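## Task

Get the black key fob out of the little wooden box's drawer and set it down directly on the table surface, touching nothing but the table. Then close the drawer. The box must stay roughly in its current spot and orientation, and the remaining item must stay inside the drawer.

## Robot and tools

ROBOT. There are two arms, left_arm and right_arm. Each sits on a tilted plate, and both plates hang from one metal frame behind them. For the too-close check, a plate and its half of the frame count as part of that arm. Calibrated bases in the scene frame: left_arm (+0.048, +0.320, +0.317) m with quat_wxyz (+0.957, -0.123, +0.264, +0.004); right_arm (+0.034, -0.209, +0.317) m with quat_wxyz (+0.957, +0.118, +0.266, +0.011). On each gripper the fingers point along its own +z axis and close along its y axis. end_effector_position is the spot between the finger pads, just under 1 cm behind the tips.

FRAME. All poses use one scene frame. The origin is at table-top height, halfway between the nominal bases. +z is up, +x reaches out over the table, and left_arm is on the +y side. Image left and right do not match arm names. Reported hand positions and orientations can be off by a few cm, more when the arm is stretched.

ROW FORMAT. Every command row holds 16 numbers: left_arm x, y, z, qw, qx, qy, qz, opening, then the same eight for right_arm. Send all 16 even if only one arm moves. x, y, z are an absolute target in metres and the quaternion is an absolute orientation with w first, both in the scene frame. Opening runs from -1 (closed, 0 mm gap) to +1 (fully open, about 87 mm); 0.5 gives about 69 mm, 0 about 43 mm, -0.5 about 18 mm. To keep an arm still, repeat its last reported pose and the opening it should keep. To keep a gripper's orientation, resend the same target quaternion every time rather than the drifting reported one.

execute_actions takes "actions", a list with zero or one item. An empty list only reads the state and returns pictures. {"rows": [...], "steps": n} runs 1 to 15 rows for n steps (at most 15, default 15, at least 5 in practice), each step lasting 1/30 s; when rows run out the last one repeats. A row is rejected if a target lies over 0.6 m from that arm's last reported position along any gripper axis. {"steps": n} without rows waits up to 300 steps counted from the previous result. Optional "cameras" picks pictures: ["all"], [], or names.

move takes "target": one row or a list of up to 15 rows, all absolute poses, with no 0.6 m limit. Grippers travel in straight lines, with no avoidance of objects or the other arm, for at most 10 s in total. "speed" is the top path speed in m/s, 0.002 to 0.5 (default 0.25; rotation up to twice that in rad/s), one value or one per target. "blend" (metres, default 0) rounds corners of a list. blocking=false returns after about 0.5 s while motion continues. Openings of the first row are sent at the start; those of later rows are applied after the arms halt at that row. The result adds a "move:" line with the ending (done, off_target, moving, held, fault) and limits (paced = pose clipped, held = steps withheld). done means within 10 mm and 2 degrees and at rest; it does not tell you about contact.

wait takes "seconds" (0 to 10) and lets things run; it ends early when a move finishes. stop brakes a running move (fingers keep going). zoom_image takes "camera" (cam_high, cam_low, cam_left_wrist, cam_right_wrist) and "region" [x0, y0, x1, y1] in pixels, at most 504 by 504, on that camera's newest picture. finished_scene takes "scene" (1 or 2), ends it for good and reveals the next task.

CONTROL. Each step the commanded pose is clipped to within 100 mm and 20 degrees of the measured one, then approached by damped IK, position before orientation. Friction and gravity can leave the hand short, low or tilted; small motions may not happen or may go sideways, so check position and orientation after every move. Once the first call is made, the simulation keeps running while you think. Results are taken 5 steps before an action ends.

RESULTS. Per arm: end_effector_position, end_effector_quat_wxyz, grip_measured (same scale as opening), Joint positions (last value is the gripper, 0 closed to 1 open), Joint velocities ("within noise" when still), joint torques (positive toward larger joint values; joints 1-3 wrap at ±28 N m), and Hand target (the pose now being driven to). Joint ranges in rad: waist -2.618 to 3.054, shoulder 0 to 3.142, elbow 0 to 3.142 (straight at 2.901), wrist pitch ±1.571, wrist yaw ±1.571, wrist roll ±2.094.

GRIPPING. Note grip_measured when the pads first touch, then command about 0.04 below it for a firm hold; less below holds lighter. Very thin parts get reduced force. Closing fast can squeeze too hard.

CAMERAS. cam_high, cam_low, cam_left_wrist, cam_right_wrist, each 672x504, with calibration supplied; wrist views may lag during motion.

AVOID. Dropping items, letting go of moving items, slamming or hard pushes, arms or grippers striking each other, anything leaving the table, and shifting or turning the box. Do not route a hand close to its own base, as the shoulder posture can flip. Avoid long stretched holds or pushing at unreachable poses: motors heat, MOTOR HOT shows at 75 °C, at 90 °C the arm folds and idles, at 100 °C it goes limp. Brief outside tugs on held or loose items can occur.

Each tool is called after "Request:" as a command line: name --argument value for each argument, lists and objects as JSON in quotes; but a table of rows of numbers goes row by row, as --pt "numbers of a row", without its own name.

## Session

Request:
execute_actions --actions '[]' --cameras '["all"]'

Scene clock: 0.00 s of 6000.00 s.
left_arm: end_effector_position=(+0.0998, +0.1270, +0.2928) grip_measured=+1.000 end_effector_quat_wxyz=(-0.035, +0.687, +0.534, -0.491) | right_arm: end_effector_position=(+0.4542, -0.2631, +0.1802) grip_measured=+1.000 end_effector_quat_wxyz=(+0.210, +0.029, +0.971, -0.113)
Joint positions: left_arm=[-0.98 1.552 0.577 -0.527 0.448 0.878 1] | right_arm=[0.037 1.58 0.906 0.109 0.457 -0.116 1]
Joint velocities: within noise
Joint torques (N m): no reading
Motor temperatures (°C): left_arm=[26 35 37 31 25 28 24] | right_arm=[25 31 31 31 29 29 29]
Heat: left arm: 37 °C; right arm: 31 °C.
Hand target: left_arm +0.1015, +0.1262, +0.2930; -0.032, +0.687, +0.535, -0.491 | right_arm +0.4606, -0.2645, +0.1858; +0.220, +0.033, +0.968, -0.113

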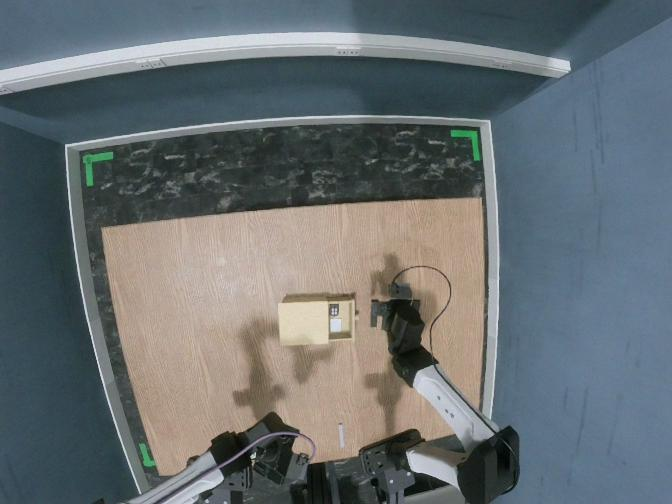

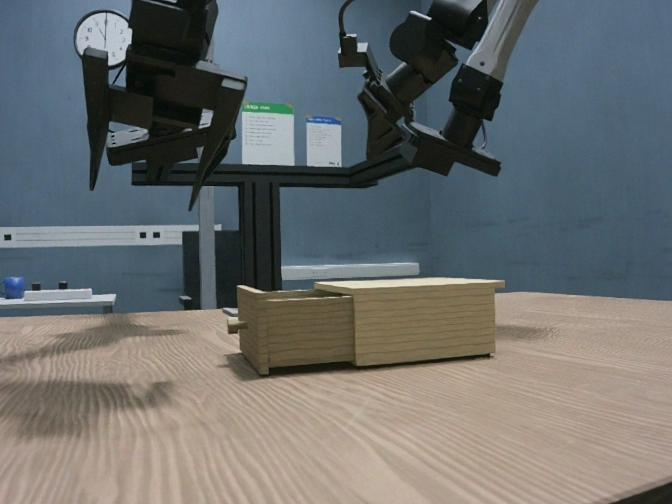

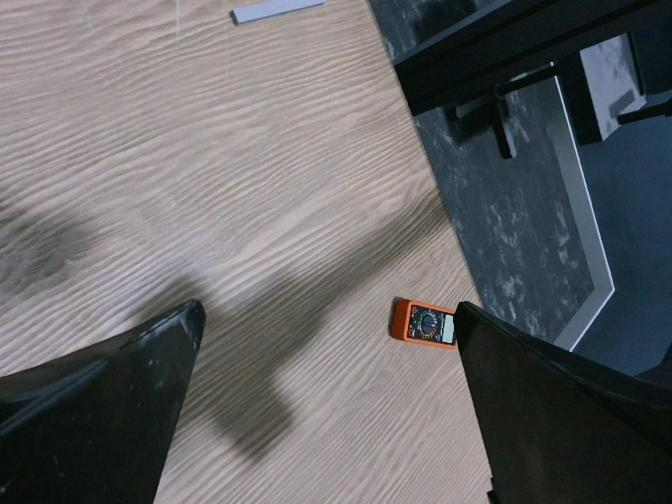

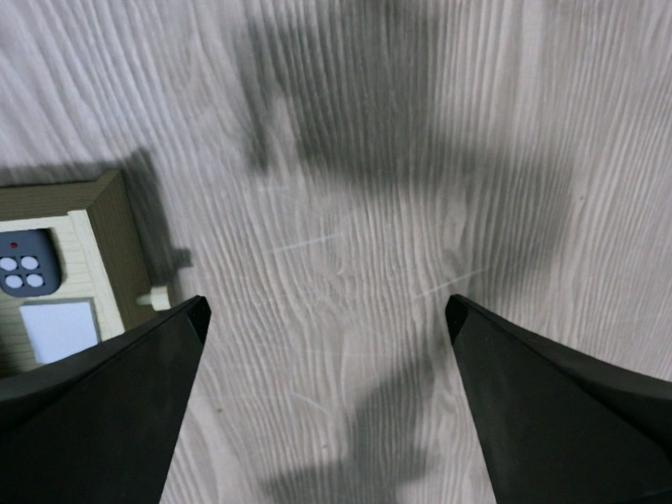

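Request:
zoom_image --camera "cam_high" --region '[260, 270, 380, 360]'

Request:
zoom_image --camera "cam_low" --region '[200, 250, 520, 400]'

Request:
zoom_image --camera "cam_right_wrist" --region '[0, 130, 240, 400]'

Scaled by 4.200 from the camera's 672x504 image, which has a finer 960x720 frame.

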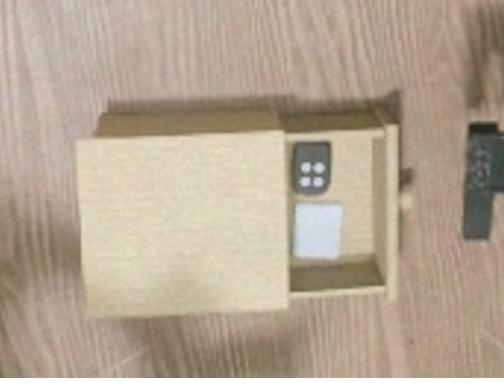

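Scaled by 1.575 from the camera's 672x504 image, which has a finer 960x720 frame.

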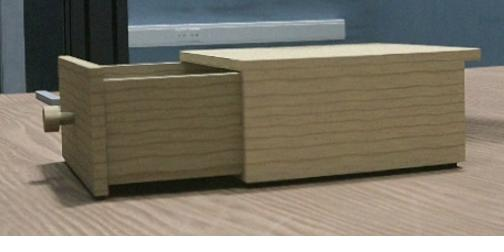

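Scaled by 1.867 from the camera's 672x504 image, which has a finer 960x720 frame.

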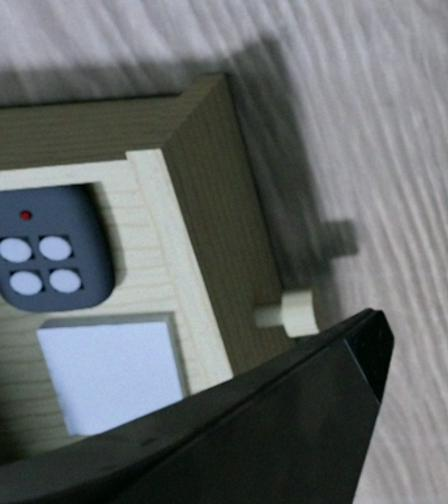

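Request:
move --target '[0.0998, 0.1270, 0.2928, -0.035, 0.687, 0.534, -0.491, 1, 0.42, -0.125, 0.19, 0, 0, 1, 0, 1]' --cameras '["cam_right_wrist", "cam_low", "cam_high"]'

Scene clock: 5.07 s of 6000.00 s.
left_arm: end_effector_position=(+0.0998, +0.1270, +0.2928) grip_measured=+1.000 end_effector_quat_wxyz=(-0.035, +0.687, +0.534, -0.491) | right_arm: end_effector_position=(+0.4196, -0.1317, +0.1918) grip_measured=+1.000 end_effector_quat_wxyz=(+0.006, +0.001, +1.000, -0.006)
Joint positions: left_arm=[-0.98 1.552 0.577 -0.527 0.448 0.878 1] | right_arm=[0.3 1.814 1.328 -0.611 0.395 0.23 1]
Joint velocities: within noise
Joint torques (N m): left_arm=[-3.21 -4.1 3.82 0.43 0.54 0.2] | right_arm=[4.94 -7.01 7.47 0.09 -0.04 -0.03]
Motor temperatures (°C): left_arm=[26 36 38 31 25 28 24] | right_arm=[25 32 32 31 29 29 29]
Heat: left arm: 38 °C; right arm: 32 °C.
Hand target: left_arm +0.0999, +0.1270, +0.2928; -0.035, +0.687, +0.534, -0.491 | right_arm +0.4200, -0.1251, +0.1901; +0.000, +0.000, +1.000, +0.000
Off the commanded pose: left_arm 0.000 m, 0 deg | right_arm 0.007 m, 1 deg.
Kept back: nothing.
move: done
camera_calibration:
cam_right_wrist: T_world_to_cam=[[0.0195556, -0.99976, 0.00984512, -0.143541], [-0.647572, -0.00516304, 0.761987, 0.144586], [-0.761754, -0.0212765, -0.647517, 0.57743], [0, 0, 0, 1]] pos_world=[0.536296, -0.130474, 0.265137]
Images, in order (width x height): cam_high 672x504, cam_low 672x504, cam_right_wrist 672x504.

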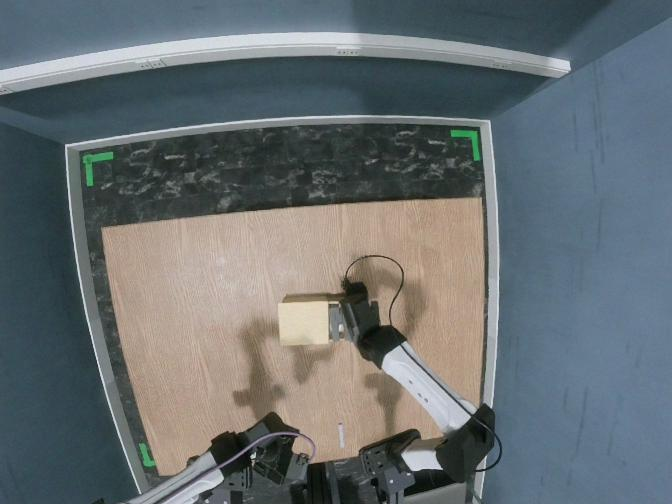

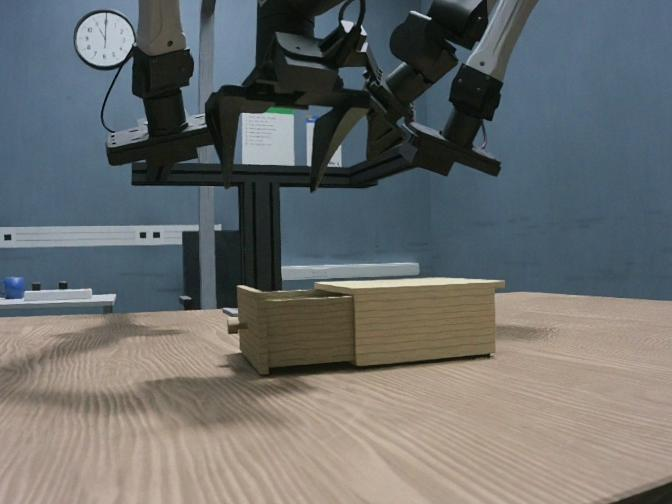

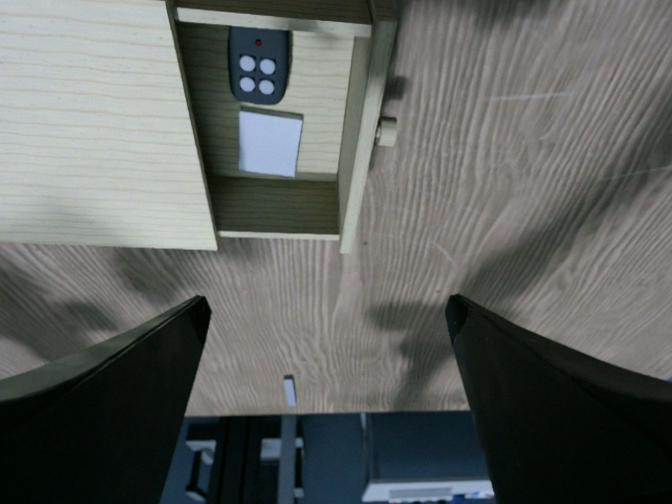

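Request:
zoom_image --camera "cam_right_wrist" --region '[150, 0, 410, 260]'

Scaled by 1.938 from the camera's 672x504 image, which has a finer 960x720 frame.

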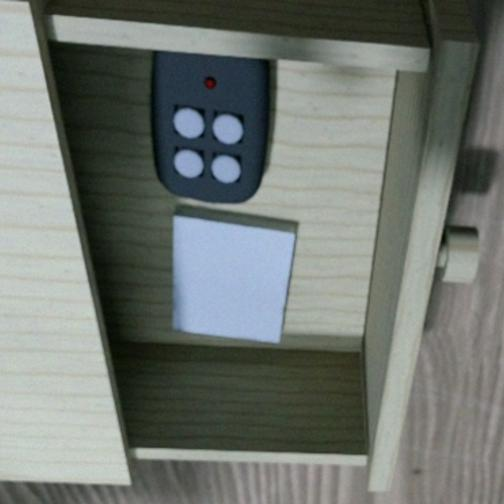

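Request:
zoom_image --camera "cam_low" --region '[190, 60, 390, 210]'

Scaled by 2.520 from the camera's 672x504 image, which has a finer 960x720 frame.

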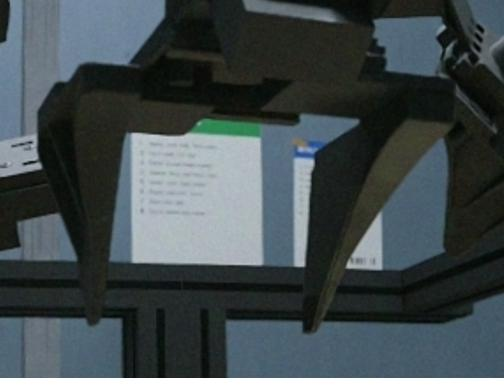

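Request:
move --target '[0.0998, 0.1270, 0.2928, -0.035, 0.687, 0.534, -0.491, 1, 0.405, -0.108, 0.11, 0, 0, 1, 0, -1]' --cameras '["cam_right_wrist", "cam_low"]'

Scene clock: 9.30 s of 6000.00 s.
left_arm: end_effector_position=(+0.0998, +0.1270, +0.2928) grip_measured=+1.000 end_effector_quat_wxyz=(-0.035, +0.687, +0.534, -0.491) | right_arm: end_effector_position=(+0.4040, -0.1065, +0.1158) grip_measured=-0.973 end_effector_quat_wxyz=(+0.000, -0.001, +1.000, -0.002)
Joint positions: left_arm=[-0.98 1.552 0.577 -0.527 0.448 0.878 1] | right_arm=[0.291 2.023 1.296 -0.379 0.381 0.222 0.013]
Joint velocities: within noise
Joint torques (N m): left_arm=[-3.18 -4.1 3.81 0.43 0.54 0.19] | right_arm=[3.55 -7.75 4.46 0.33 -0.1 -0.23]
Motor temperatures (°C): left_arm=[26 36 38 31 25 28 24] | right_arm=[26 32 32 31 29 29 29]
Heat: left arm: 38 °C; right arm: 32 °C.
Hand target: left_arm +0.0999, +0.1270, +0.2928; -0.035, +0.687, +0.534, -0.491 | right_arm +0.4050, -0.1080, +0.1102; +0.000, +0.000, +1.000, +0.000
Off the commanded pose: left_arm 0.000 m, 0 deg | right_arm 0.006 m, 0 deg.
Kept back: nothing.
move: done
camera_calibration:
cam_right_wrist: T_world_to_cam=[[0.0228818, -0.999734, 0.00287566, -0.117826], [-0.637702, -0.0123802, 0.770184, 0.186792], [-0.769944, -0.019457, -0.637815, 0.519342], [0, 0, 0, 1]] pos_world=[0.521678, -0.105378, 0.187719]
Images, in order (width x height): cam_low 672x504, cam_right_wrist 672x504.

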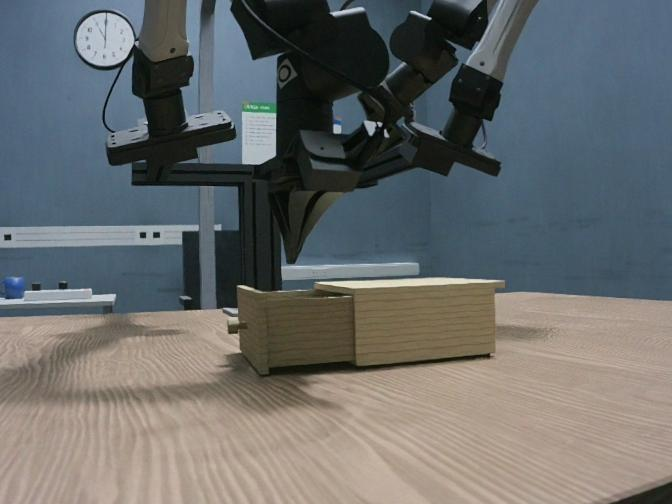

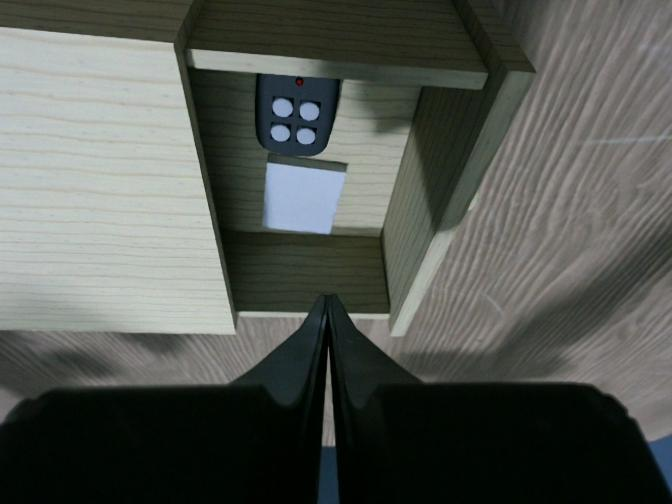

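Request:
move --target '[0.0998, 0.1270, 0.2928, -0.035, 0.687, 0.534, -0.491, 1, 0.405, -0.113, 0.028, 0, 0, 1, 0, -1]' --speed 0.15 --cameras '["cam_right_wrist", "cam_low"]'

Scene clock: 10.70 s of 6000.00 s.
left_arm: end_effector_position=(+0.0998, +0.1270, +0.2928) grip_measured=+1.000 end_effector_quat_wxyz=(-0.035, +0.687, +0.534, -0.491) | right_arm: end_effector_position=(+0.4021, -0.1125, +0.0346) grip_measured=-0.973 end_effector_quat_wxyz=(-0.003, -0.001, +1.000, -0.003)
Joint positions: left_arm=[-0.98 1.552 0.577 -0.527 0.448 0.878 1] | right_arm=[0.208 2.261 1.376 -0.199 0.344 0.146 0.013]
Joint velocities: within noise
Joint torques (N m): left_arm=[-3.17 -4.1 3.79 0.44 0.53 0.19] | right_arm=[3.81 -7.58 4.77 0.3 -0.09 -0.26]
Motor temperatures (°C): left_arm=[26 36 38 31 25 28 24] | right_arm=[26 33 32 31 29 29 29]
Heat: left arm: 38 °C; right arm: 33 °C.
Hand target: left_arm +0.0999, +0.1270, +0.2928; -0.035, +0.687, +0.534, -0.491 | right_arm +0.4050, -0.1131, +0.0282; +0.000, +0.000, +1.000, +0.000
Off the commanded pose: left_arm 0.000 m, 0 deg | right_arm 0.007 m, 1 deg.
Kept back: nothing.
move: done
camera_calibration:
cam_right_wrist: T_world_to_cam=[[0.0222133, -0.999741, 0.00490436, -0.123373], [-0.633582, -0.0102825, 0.773607, 0.246585], [-0.773357, -0.0202917, -0.633646, 0.467084], [0, 0, 0, 1]] pos_world=[0.520195, -0.111327, 0.105811]
Images, in order (width x height): cam_low 672x504, cam_right_wrist 672x504.

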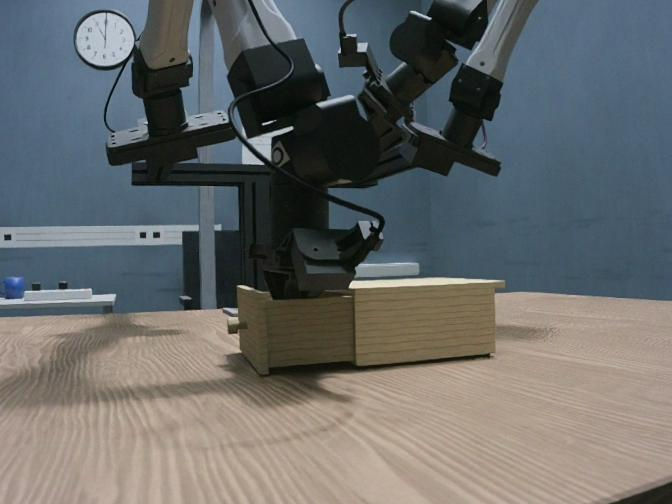

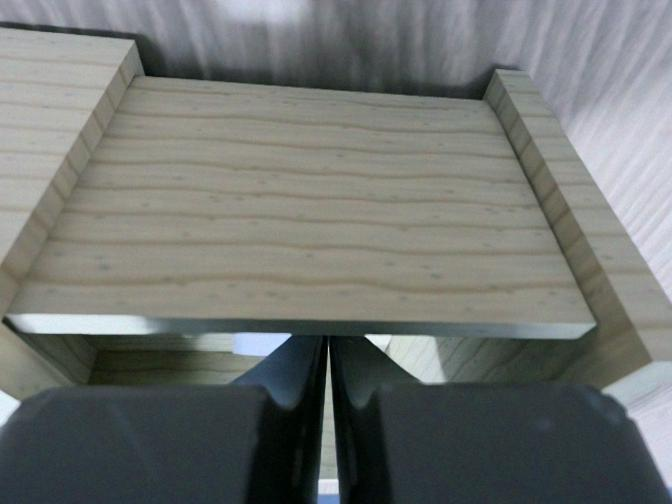

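Request:
move --target '[0.0998, 0.1270, 0.2928, -0.035, 0.687, 0.534, -0.491, 1, 0.405, -0.150, 0.028, 0, 0, 1, 0, -1]' --speed 0.07 --cameras '["cam_right_wrist", "cam_low"]'

Scene clock: 11.80 s of 6000.00 s.
left_arm: end_effector_position=(+0.0998, +0.1270, +0.2928) grip_measured=+1.000 end_effector_quat_wxyz=(-0.035, +0.687, +0.534, -0.491) | right_arm: end_effector_position=(+0.3981, -0.1288, +0.0246) grip_measured=-0.973 end_effector_quat_wxyz=(-0.009, -0.002, +1.000, +0.019)
Joint positions: left_arm=[-0.98 1.552 0.577 -0.527 0.448 0.878 1] | right_arm=[0.147 2.261 1.351 -0.163 0.269 0.089 0.013]
Joint velocities: within noise
Joint torques (N m): left_arm=[-3.22 -4.1 3.78 0.42 0.53 0.2] | right_arm=[1.47 -11.14 1.94 0.2 0.26 -0.45]
Motor temperatures (°C): left_arm=[26 36 38 31 25 28 24] | right_arm=[26 33 32 31 28 29 29]
Heat: left arm: 38 °C; right arm: 33 °C.
Hand target: left_arm +0.0999, +0.1270, +0.2928; -0.035, +0.687, +0.534, -0.491 | right_arm +0.4046, -0.1496, +0.0279; -0.001, +0.000, +1.000, +0.000
Off the commanded pose: left_arm 0.000 m, 0 deg | right_arm 0.023 m, 2 deg.
Kept back: nothing.
move: off_target (right_arm)
camera_calibration:
cam_right_wrist: T_world_to_cam=[[0.0243555, -0.998878, -0.040613, -0.139106], [-0.624554, -0.0469247, 0.779571, 0.243045], [-0.780602, 0.00637823, -0.624996, 0.463415], [0, 0, 0, 1]] pos_world=[0.516925, -0.130501, 0.0945126]
Images, in order (width x height): cam_low 672x504, cam_right_wrist 672x504.

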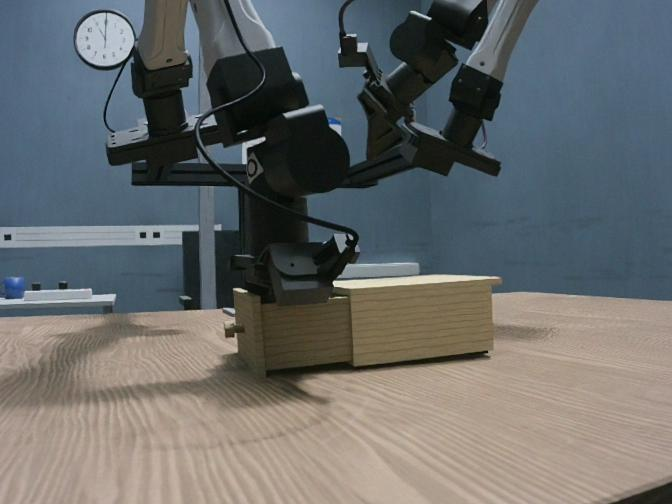

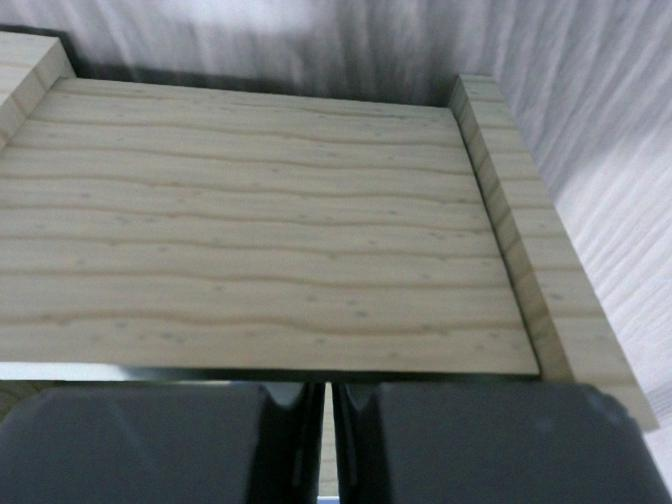

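Request:
move --target '[0.0998, 0.1270, 0.2928, -0.035, 0.687, 0.534, -0.491, 1, 0.405, -0.162, 0.034, 0, 0, 1, 0, -1]' --speed 0.07 --cameras '["cam_right_wrist", "cam_low"]'

Scene clock: 12.77 s of 6000.00 s.
left_arm: end_effector_position=(+0.0998, +0.1270, +0.2928) grip_measured=+1.000 end_effector_quat_wxyz=(-0.035, +0.687, +0.534, -0.491) | right_arm: end_effector_position=(+0.3923, -0.1416, +0.0235) grip_measured=-0.973 end_effector_quat_wxyz=(-0.015, -0.002, +1.000, +0.018)
Joint positions: left_arm=[-0.98 1.552 0.577 -0.527 0.448 0.878 1] | right_arm=[0.118 2.249 1.327 -0.158 0.256 0.066 0.013]
Joint velocities: within noise
Joint torques (N m): left_arm=[-3.19 -4.08 3.79 0.44 0.54 0.19] | right_arm=[1.8 -12.57 1.83 0.12 0.24 -0.38]
Motor temperatures (°C): left_arm=[26 36 38 31 25 28 24] | right_arm=[26 33 32 31 28 29 29]
Heat: left arm: 38 °C; right arm: 33 °C.
Hand target: left_arm +0.0999, +0.1270, +0.2928; -0.035, +0.687, +0.534, -0.491 | right_arm +0.4045, -0.1615, +0.0335; -0.001, +0.000, +1.000, +0.000
Off the commanded pose: left_arm 0.000 m, 0 deg | right_arm 0.026 m, 3 deg.
Kept back: nothing.
move: off_target (right_arm)
camera_calibration:
cam_right_wrist: T_world_to_cam=[[0.0242883, -0.99894, -0.039107, -0.151841], [-0.614523, -0.0457737, 0.787569, 0.235766], [-0.788525, 0.0049035, -0.614984, 0.46097], [0, 0, 0, 1]] pos_world=[0.512058, -0.143149, 0.0918686]
Images, in order (width x height): cam_low 672x504, cam_right_wrist 672x504.

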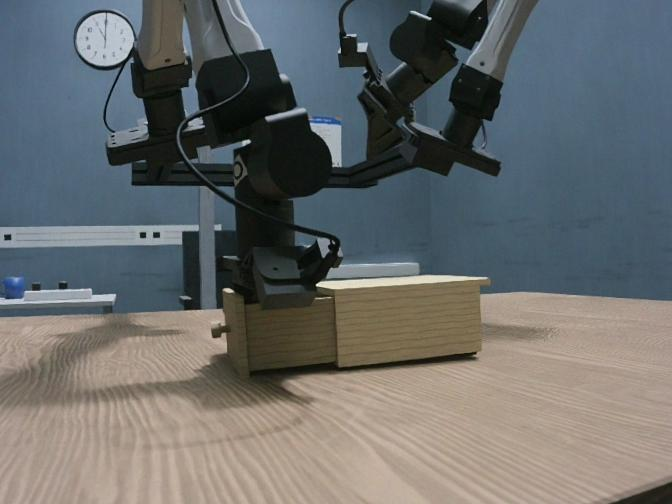

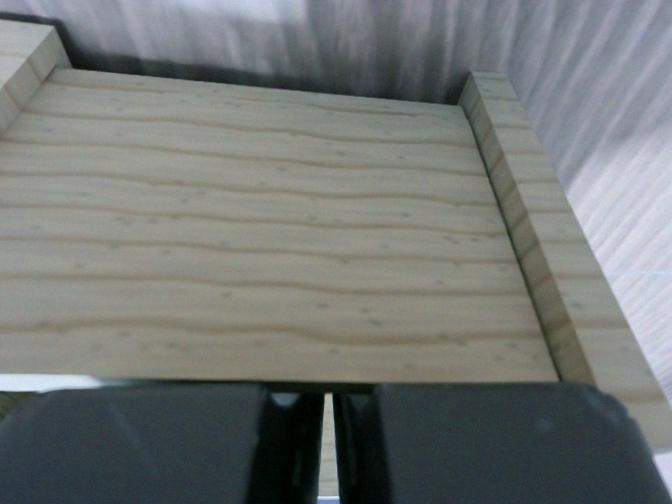

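Request:
move --pt "0.0998 0.1270 0.2928 -0.035 0.687 0.534 -0.491 1 0.400 -0.128 0.035 0 0 1 0 -1" --pt "0.0998 0.1270 0.2928 -0.035 0.687 0.534 -0.491 1 0.415 -0.095 0.13 0 0 0.9816 0.1908 -1" --blend 0.005 --cameras '["cam_right_wrist", "cam_low", "cam_high"]'

Request:
zoom_image --camera "cam_right_wrist" --region '[100, 0, 604, 360]'

Scene clock: 17.10 s of 6000.00 s.
left_arm: end_effector_position=(+0.0998, +0.1270, +0.2928) grip_measured=+1.000 end_effector_quat_wxyz=(-0.035, +0.687, +0.534, -0.491) | right_arm: end_effector_position=(+0.4076, -0.0897, +0.1180) grip_measured=-0.973 end_effector_quat_wxyz=(-0.011, -0.005, +0.983, +0.186)
Joint positions: left_arm=[-0.98 1.552 0.577 -0.527 0.448 0.878 1] | right_arm=[0.165 1.994 1.268 -0.323 -0.057 0.094 0.013]
Joint velocities: within noise
Joint torques (N m): left_arm=[-3.22 -4.11 3.79 0.43 0.54 0.18] | right_arm=[3.21 -12.07 3.51 0.12 -0.32 -0.2]
Motor temperatures (°C): left_arm=[26 37 38 31 25 28 24] | right_arm=[26 35 32 31 28 29 29]
Heat: left arm: 38 °C; right arm: 35 °C.
Hand target: left_arm +0.0999, +0.1270, +0.2928; -0.035, +0.687, +0.534, -0.491 | right_arm +0.4148, -0.0949, +0.1296; +0.000, +0.000, +0.982, +0.191
Off the commanded pose: left_arm 0.000 m, 0 deg | right_arm 0.015 m, 1 deg.
Kept back: nothing.
move: off_target (right_arm)
camera_calibration:
cam_right_wrist: T_world_to_cam=[[0.0256918, -0.929767, -0.367252, -0.052335], [-0.620064, -0.302985, 0.723686, 0.159841], [-0.78413, 0.209127, -0.584299, 0.543856], [0, 0, 0, 1]] pos_world=[0.52691, -0.113965, 0.18288]
Images, in order (width x height): cam_high 672x504, cam_low 672x504, cam_right_wrist 672x504.

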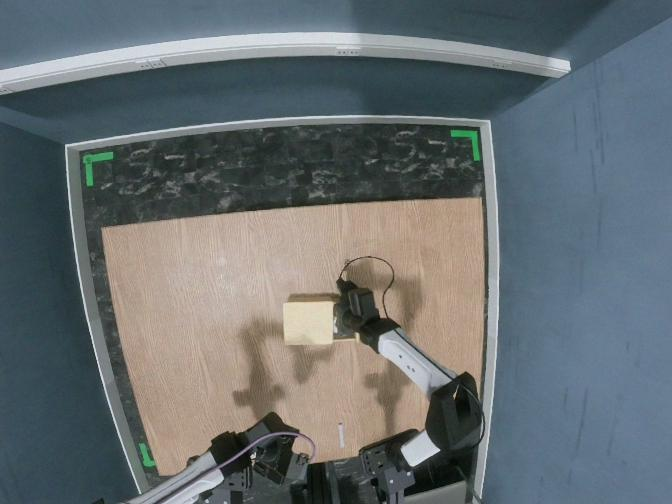

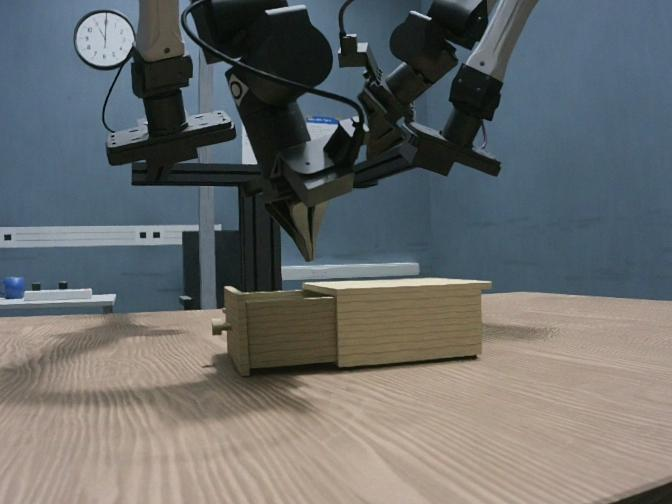

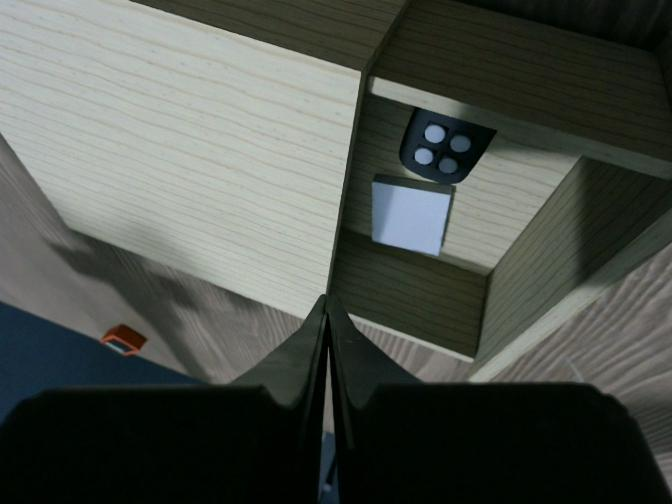

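Scaled by 1.000.

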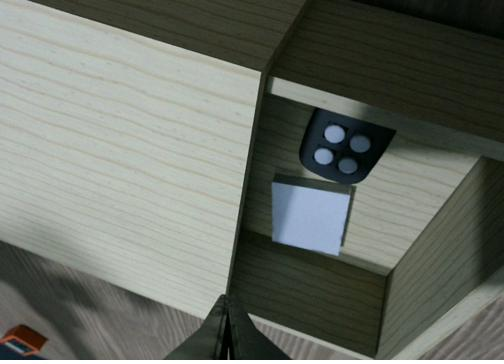

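Request:
move --target '[0.0998, 0.1270, 0.2928, -0.035, 0.687, 0.534, -0.491, 1, 0.425, -0.088, 0.048, 0, 0, 0.9816, 0.1908, -1]' --speed 0.15 --cameras '["cam_right_wrist", "cam_low"]'

Scene clock: 18.83 s of 6000.00 s.
left_arm: end_effector_position=(+0.0998, +0.1270, +0.2928) grip_measured=+1.000 end_effector_quat_wxyz=(-0.035, +0.687, +0.534, -0.491) | right_arm: end_effector_position=(+0.4206, -0.0867, +0.0540) grip_measured=-0.973 end_effector_quat_wxyz=(-0.006, +0.000, +0.982, +0.187)
Joint positions: left_arm=[-0.98 1.552 0.577 -0.527 0.448 0.878 1] | right_arm=[0.12 2.215 1.403 -0.228 -0.082 0.063 0.013]
Joint velocities: within noise
Joint torques (N m): left_arm=[-3.23 -4.07 3.81 0.44 0.54 0.19] | right_arm=[3.43 -8.02 5.16 0.36 -0.31 -0.3]
Motor temperatures (°C): left_arm=[26 37 38 31 25 28 24] | right_arm=[26 35 32 31 28 29 29]
Heat: left arm: 38 °C; right arm: 35 °C.
Hand target: left_arm +0.0999, +0.1270, +0.2928; -0.035, +0.687, +0.534, -0.491 | right_arm +0.4248, -0.0881, +0.0481; +0.000, +0.000, +0.982, +0.191
Off the commanded pose: left_arm 0.000 m, 0 deg | right_arm 0.008 m, 1 deg.
Kept back: nothing.
move: done
camera_calibration:
cam_right_wrist: T_world_to_cam=[[0.0182847, -0.92885, -0.370003, -0.0700004], [-0.628918, -0.298369, 0.71794, 0.219568], [-0.777257, 0.219574, -0.589626, 0.5142], [0, 0, 0, 1]] pos_world=[0.539036, -0.112413, 0.119649]
Images, in order (width x height): cam_low 672x504, cam_right_wrist 672x504.

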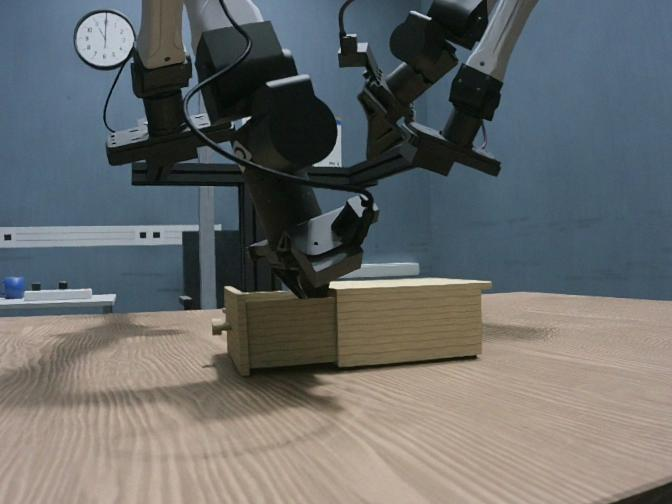

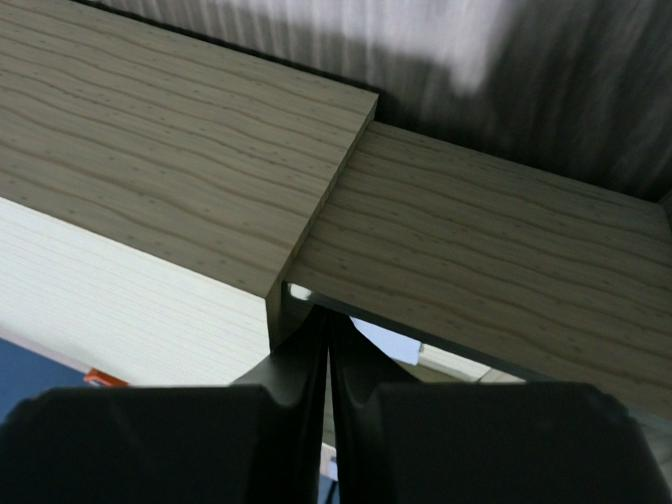

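Request:
move --pt "0.0998 0.1270 0.2928 -0.035 0.687 0.534 -0.491 1 0.426 -0.0835 0.034 0 0 0.9816 0.1908 -1" --pt "0.0998 0.1270 0.2928 -0.035 0.687 0.534 -0.491 1 0.426 -0.0835 0.016 0 0 0.9816 0.1908 -1" --speed 0.06 --blend 0.003 --cameras '["cam_right_wrist", "cam_low"]'

Scene clock: 20.03 s of 6000.00 s.
left_arm: end_effector_position=(+0.0998, +0.1270, +0.2928) grip_measured=+1.000 end_effector_quat_wxyz=(-0.035, +0.687, +0.534, -0.491) | right_arm: end_effector_position=(+0.4203, -0.0884, +0.0390) grip_measured=-0.974 end_effector_quat_wxyz=(-0.018, -0.005, +0.982, +0.186)
Joint positions: left_arm=[-0.98 1.552 0.577 -0.527 0.448 0.878 1] | right_arm=[0.108 2.276 1.465 -0.256 -0.085 0.046 0.013]
Joint velocities: within noise
Joint torques (N m): left_arm=[-3.21 -4.05 3.84 0.43 0.54 0.18] | right_arm=[3.48 -4.83 5.45 0.95 -0.34 -0.19]
Motor temperatures (°C): left_arm=[26 37 38 31 25 28 24] | right_arm=[26 35 32 31 28 29 29]
Heat: left arm: 38 °C; right arm: 35 °C.
Hand target: left_arm +0.0999, +0.1270, +0.2928; -0.035, +0.687, +0.534, -0.491 | right_arm +0.4248, -0.0844, +0.0180; -0.001, +0.000, +0.982, +0.190
Off the commanded pose: left_arm 0.000 m, 0 deg | right_arm 0.024 m, 2 deg.
Kept back: nothing.
move: off_target (right_arm)
camera_calibration:
cam_right_wrist: T_world_to_cam=[[0.0230303, -0.929858, -0.367198, -0.0793504], [-0.608469, -0.304469, 0.732847, 0.219946], [-0.793244, 0.206551, -0.572801, 0.510402], [0, 0, 0, 1]] pos_world=[0.540531, -0.112242, 0.102035]
Images, in order (width x height): cam_low 672x504, cam_right_wrist 672x504.

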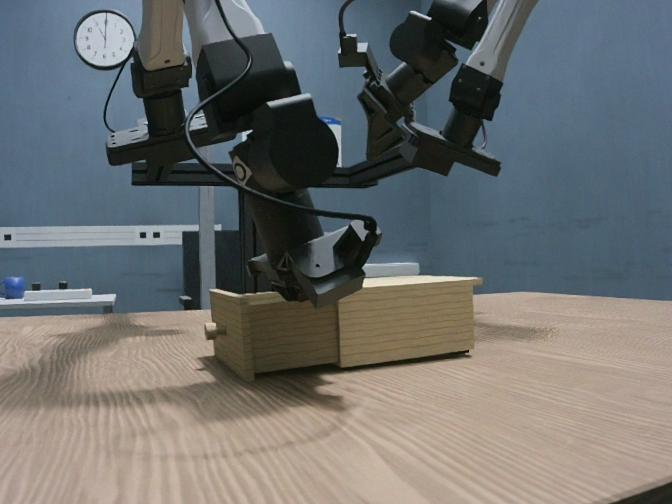

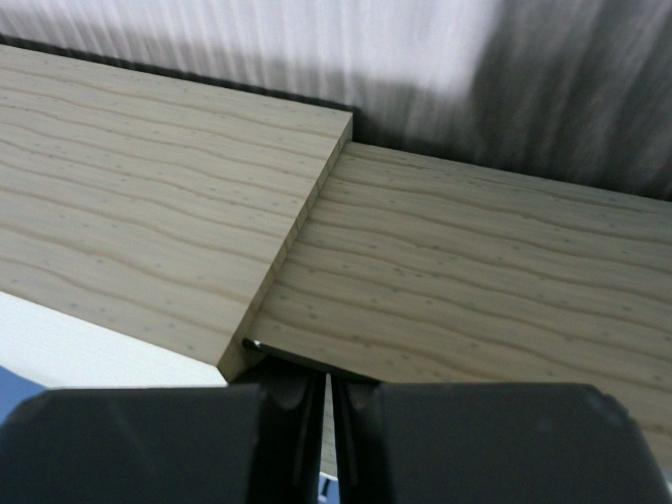

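Request:
zoom_image --camera "cam_low" --region '[190, 190, 490, 390]'

Request:
zoom_image --camera "cam_right_wrist" --region '[150, 270, 500, 504]'

Scaled by 1.680 from the camera's 672x504 image, which has a finer 960x720 frame.

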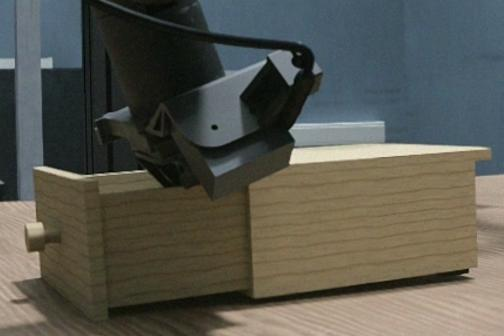

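Scaled by 1.440 from the camera's 672x504 image, which has a finer 960x720 frame.

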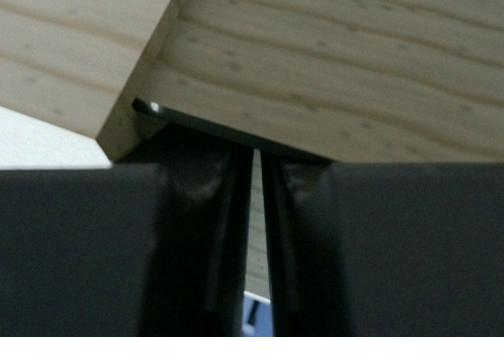

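Request:
move --pt "0.0998 0.1270 0.2928 -0.035 0.687 0.534 -0.491 1 0.42 -0.09 0.075 0 0 0.9816 0.1908 -1" --pt "0.0998 0.1270 0.2928 -0.035 0.687 0.534 -0.491 1 0.415 -0.10 0.11 0.2566 0.0338 0.9576 0.1261 -1" --blend 0.01 --cameras '["cam_right_wrist", "cam_low", "cam_high"]'

Request:
zoom_image --camera "cam_right_wrist" --region '[168, 100, 672, 400]'

Scene clock: 26.43 s of 6000.00 s.
left_arm: end_effector_position=(+0.0998, +0.1270, +0.2928) grip_measured=+1.000 end_effector_quat_wxyz=(-0.035, +0.687, +0.534, -0.491) | right_arm: end_effector_position=(+0.4037, -0.1016, +0.0997) grip_measured=-0.974 end_effector_quat_wxyz=(+0.236, +0.033, +0.963, +0.125)
Joint positions: left_arm=[-0.98 1.552 0.577 -0.527 0.448 0.878 1] | right_arm=[0.204 1.925 0.708 0.657 0.133 0.086 0.013]
Joint velocities: within noise
Joint torques (N m): left_arm=[-3.23 -4.11 3.81 0.42 0.54 0.18] | right_arm=[4.66 -9.06 1.96 1.22 -0.04 -0.21]
Motor temperatures (°C): left_arm=[27 37 39 30 25 28 24] | right_arm=[26 35 32 31 28 29 29]
Heat: left arm: 39 °C; right arm: 35 °C.
Hand target: left_arm +0.0999, +0.1270, +0.2928; -0.035, +0.687, +0.534, -0.491 | right_arm +0.4149, -0.1000, +0.1099; +0.256, +0.034, +0.958, +0.126
Off the commanded pose: left_arm 0.000 m, 0 deg | right_arm 0.015 m, 2 deg.
Kept back: nothing.
move: off_target (right_arm)
camera_calibration:
cam_right_wrist: T_world_to_cam=[[0.0151223, -0.968301, -0.249328, -0.0814039], [-0.921809, -0.1101, 0.37168, 0.343598], [-0.387349, 0.224212, -0.894254, 0.40479], [0, 0, 0, 1]] pos_world=[0.474757, -0.131752, 0.21398]
Images, in order (width x height): cam_high 672x504, cam_low 672x504, cam_right_wrist 672x504.

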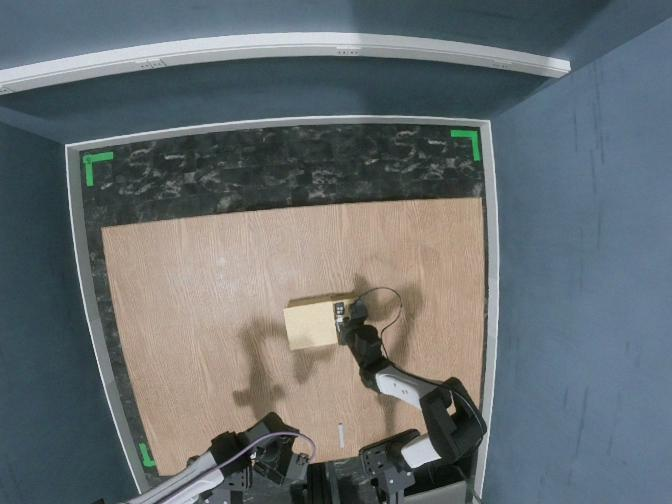

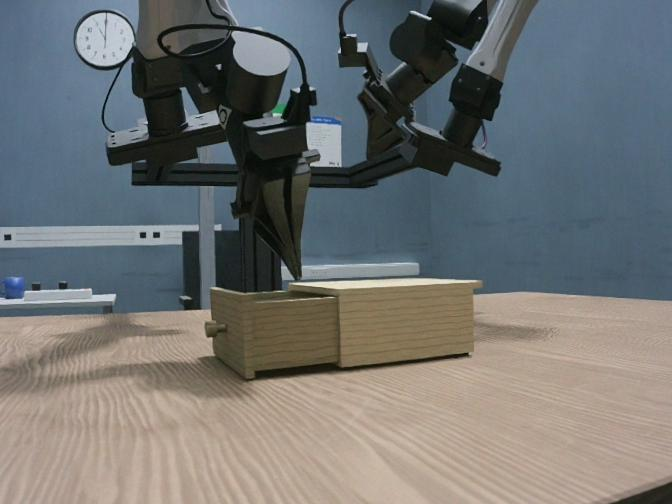

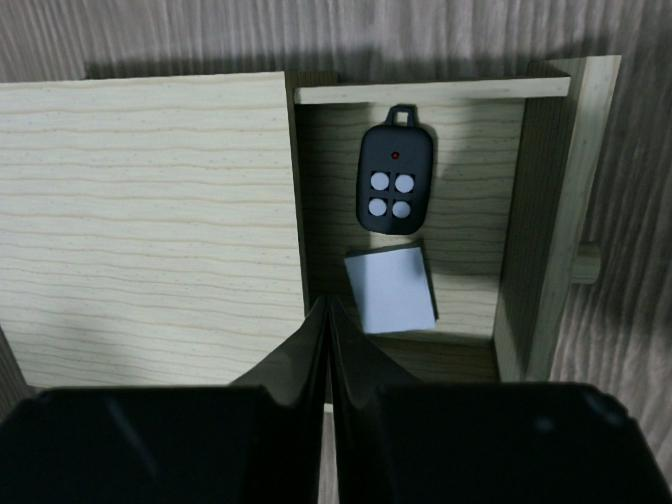

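Scaled by 1.000.

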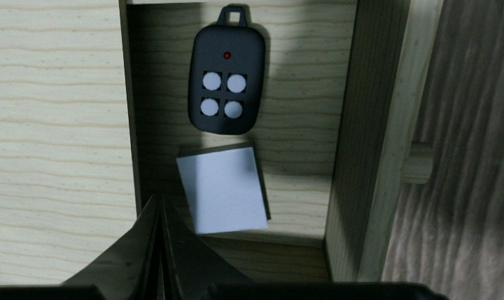

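Request:
move --target '[0.0998, 0.1270, 0.2928, -0.035, 0.687, 0.534, -0.491, 1, 0.434, -0.0905, 0.042, 0.2566, 0.0338, 0.9576, 0.1261, -1]' --speed 0.12 --cameras '["cam_right_wrist", "cam_low"]'

Request:
zoom_image --camera "cam_right_wrist" --region '[168, 80, 572, 400]'

Scene clock: 28.07 s of 6000.00 s.
left_arm: end_effector_position=(+0.0998, +0.1270, +0.2928) grip_measured=+1.000 end_effector_quat_wxyz=(-0.035, +0.687, +0.534, -0.491) | right_arm: end_effector_position=(+0.4304, -0.0963, +0.0450) grip_measured=-0.974 end_effector_quat_wxyz=(+0.250, +0.036, +0.961, +0.114)
Joint positions: left_arm=[-0.98 1.552 0.577 -0.527 0.448 0.878 1] | right_arm=[0.17 2.174 0.895 0.751 0.128 0.061 0.013]
Joint velocities: within noise
Joint torques (N m): left_arm=[-3.23 -4.12 3.82 0.42 0.55 0.2] | right_arm=[3.95 -6.16 3.06 1.27 -0.36 -0.14]
Motor temperatures (°C): left_arm=[27 37 39 30 25 28 24] | right_arm=[26 36 32 31 28 29 29]
Heat: left arm: 39 °C; right arm: 36 °C.
Hand target: left_arm +0.0999, +0.1270, +0.2928; -0.035, +0.687, +0.534, -0.491 | right_arm +0.4340, -0.0905, +0.0424; +0.257, +0.034, +0.958, +0.126
Off the commanded pose: left_arm 0.000 m, 0 deg | right_arm 0.007 m, 2 deg.
Kept back: nothing.
move: done
camera_calibration:
cam_right_wrist: T_world_to_cam=[[0.00745124, -0.973448, -0.228787, -0.0884194], [-0.932758, -0.0892315, 0.349286, 0.396891], [-0.360427, 0.2108, -0.908656, 0.352774], [0, 0, 0, 1]] pos_world=[0.498011, -0.125021, 0.161692]
Images, in order (width x height): cam_low 672x504, cam_right_wrist 672x504.

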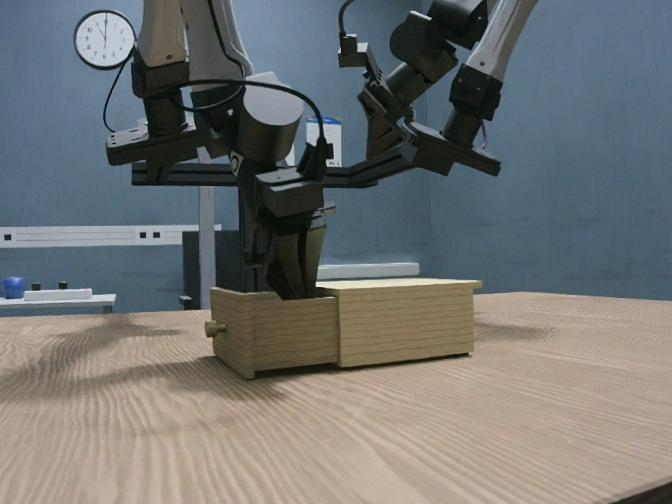

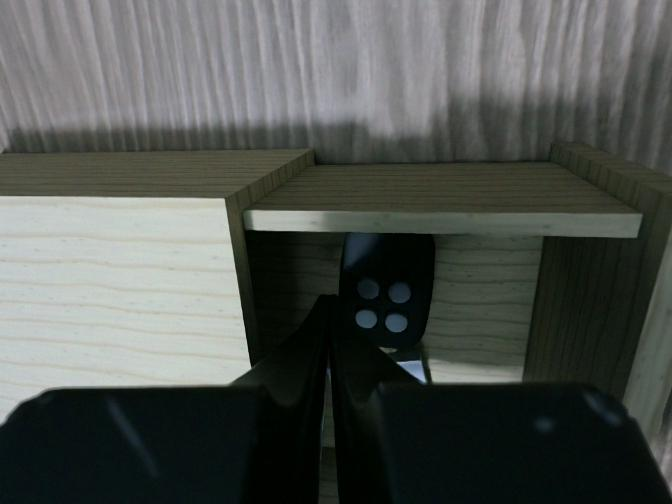

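Scaled by 1.248 from the camera's 672x504 image, which has a finer 960x720 frame.

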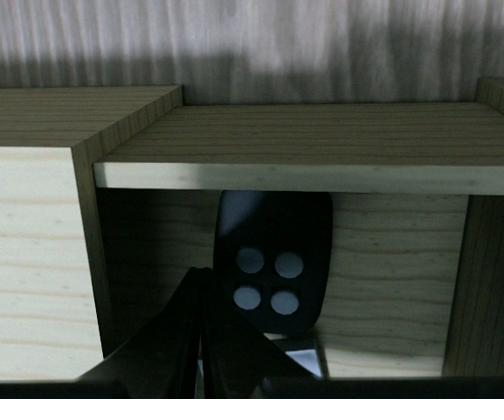

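Request:
move --target '[0.0998, 0.1270, 0.2928, -0.035, 0.687, 0.534, -0.491, 1, 0.434, -0.0835, 0.036, 0.2566, 0.0338, 0.9576, 0.1261, -1]' --speed 0.06 --cameras '["cam_right_wrist"]'

Request:
zoom_image --camera "cam_right_wrist" --region '[168, 80, 572, 400]'

Scene clock: 29.17 s of 6000.00 s.
left_arm: end_effector_position=(+0.0998, +0.1270, +0.2928) grip_measured=+1.000 end_effector_quat_wxyz=(-0.035, +0.687, +0.534, -0.491) | right_arm: end_effector_position=(+0.4345, -0.0982, +0.0395) grip_measured=-0.974 end_effector_quat_wxyz=(+0.256, +0.038, +0.960, +0.103)
Joint positions: left_arm=[-0.98 1.552 0.577 -0.527 0.448 0.878 1] | right_arm=[0.17 2.199 0.914 0.769 0.15 0.057 0.013]
Joint velocities: within noise
Joint torques (N m): left_arm=[-3.21 -4.11 3.84 0.43 0.54 0.19] | right_arm=[5.34 -5.74 3.19 1.23 -0.47 -0.06]
Motor temperatures (°C): left_arm=[27 37 39 30 25 28 24] | right_arm=[26 36 32 31 28 29 29]
Heat: left arm: 39 °C; right arm: 36 °C.
Hand target: left_arm +0.0999, +0.1270, +0.2928; -0.035, +0.687, +0.534, -0.491 | right_arm +0.4336, -0.0837, +0.0367; +0.256, +0.034, +0.958, +0.126
Off the commanded pose: left_arm 0.000 m, 0 deg | right_arm 0.015 m, 3 deg.
Kept back: nothing.
move: off_target (right_arm)
camera_calibration:
cam_right_wrist: T_world_to_cam=[[-0.000804727, -0.97781, -0.209493, -0.0891712], [-0.93725, -0.0723037, 0.341078, 0.406397], [-0.348656, 0.196622, -0.916394, 0.343428], [0, 0, 0, 1]] pos_world=[0.500563, -0.125334, 0.157422]
Images, in order (width x height): cam_right_wrist 672x504.

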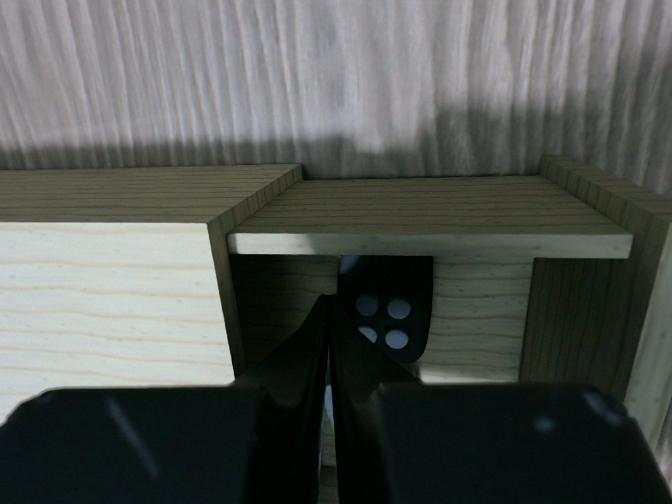

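Scaled by 1.248 from the camera's 672x504 image, which has a finer 960x720 frame.

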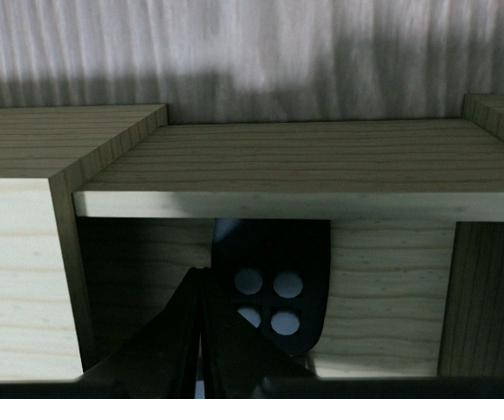

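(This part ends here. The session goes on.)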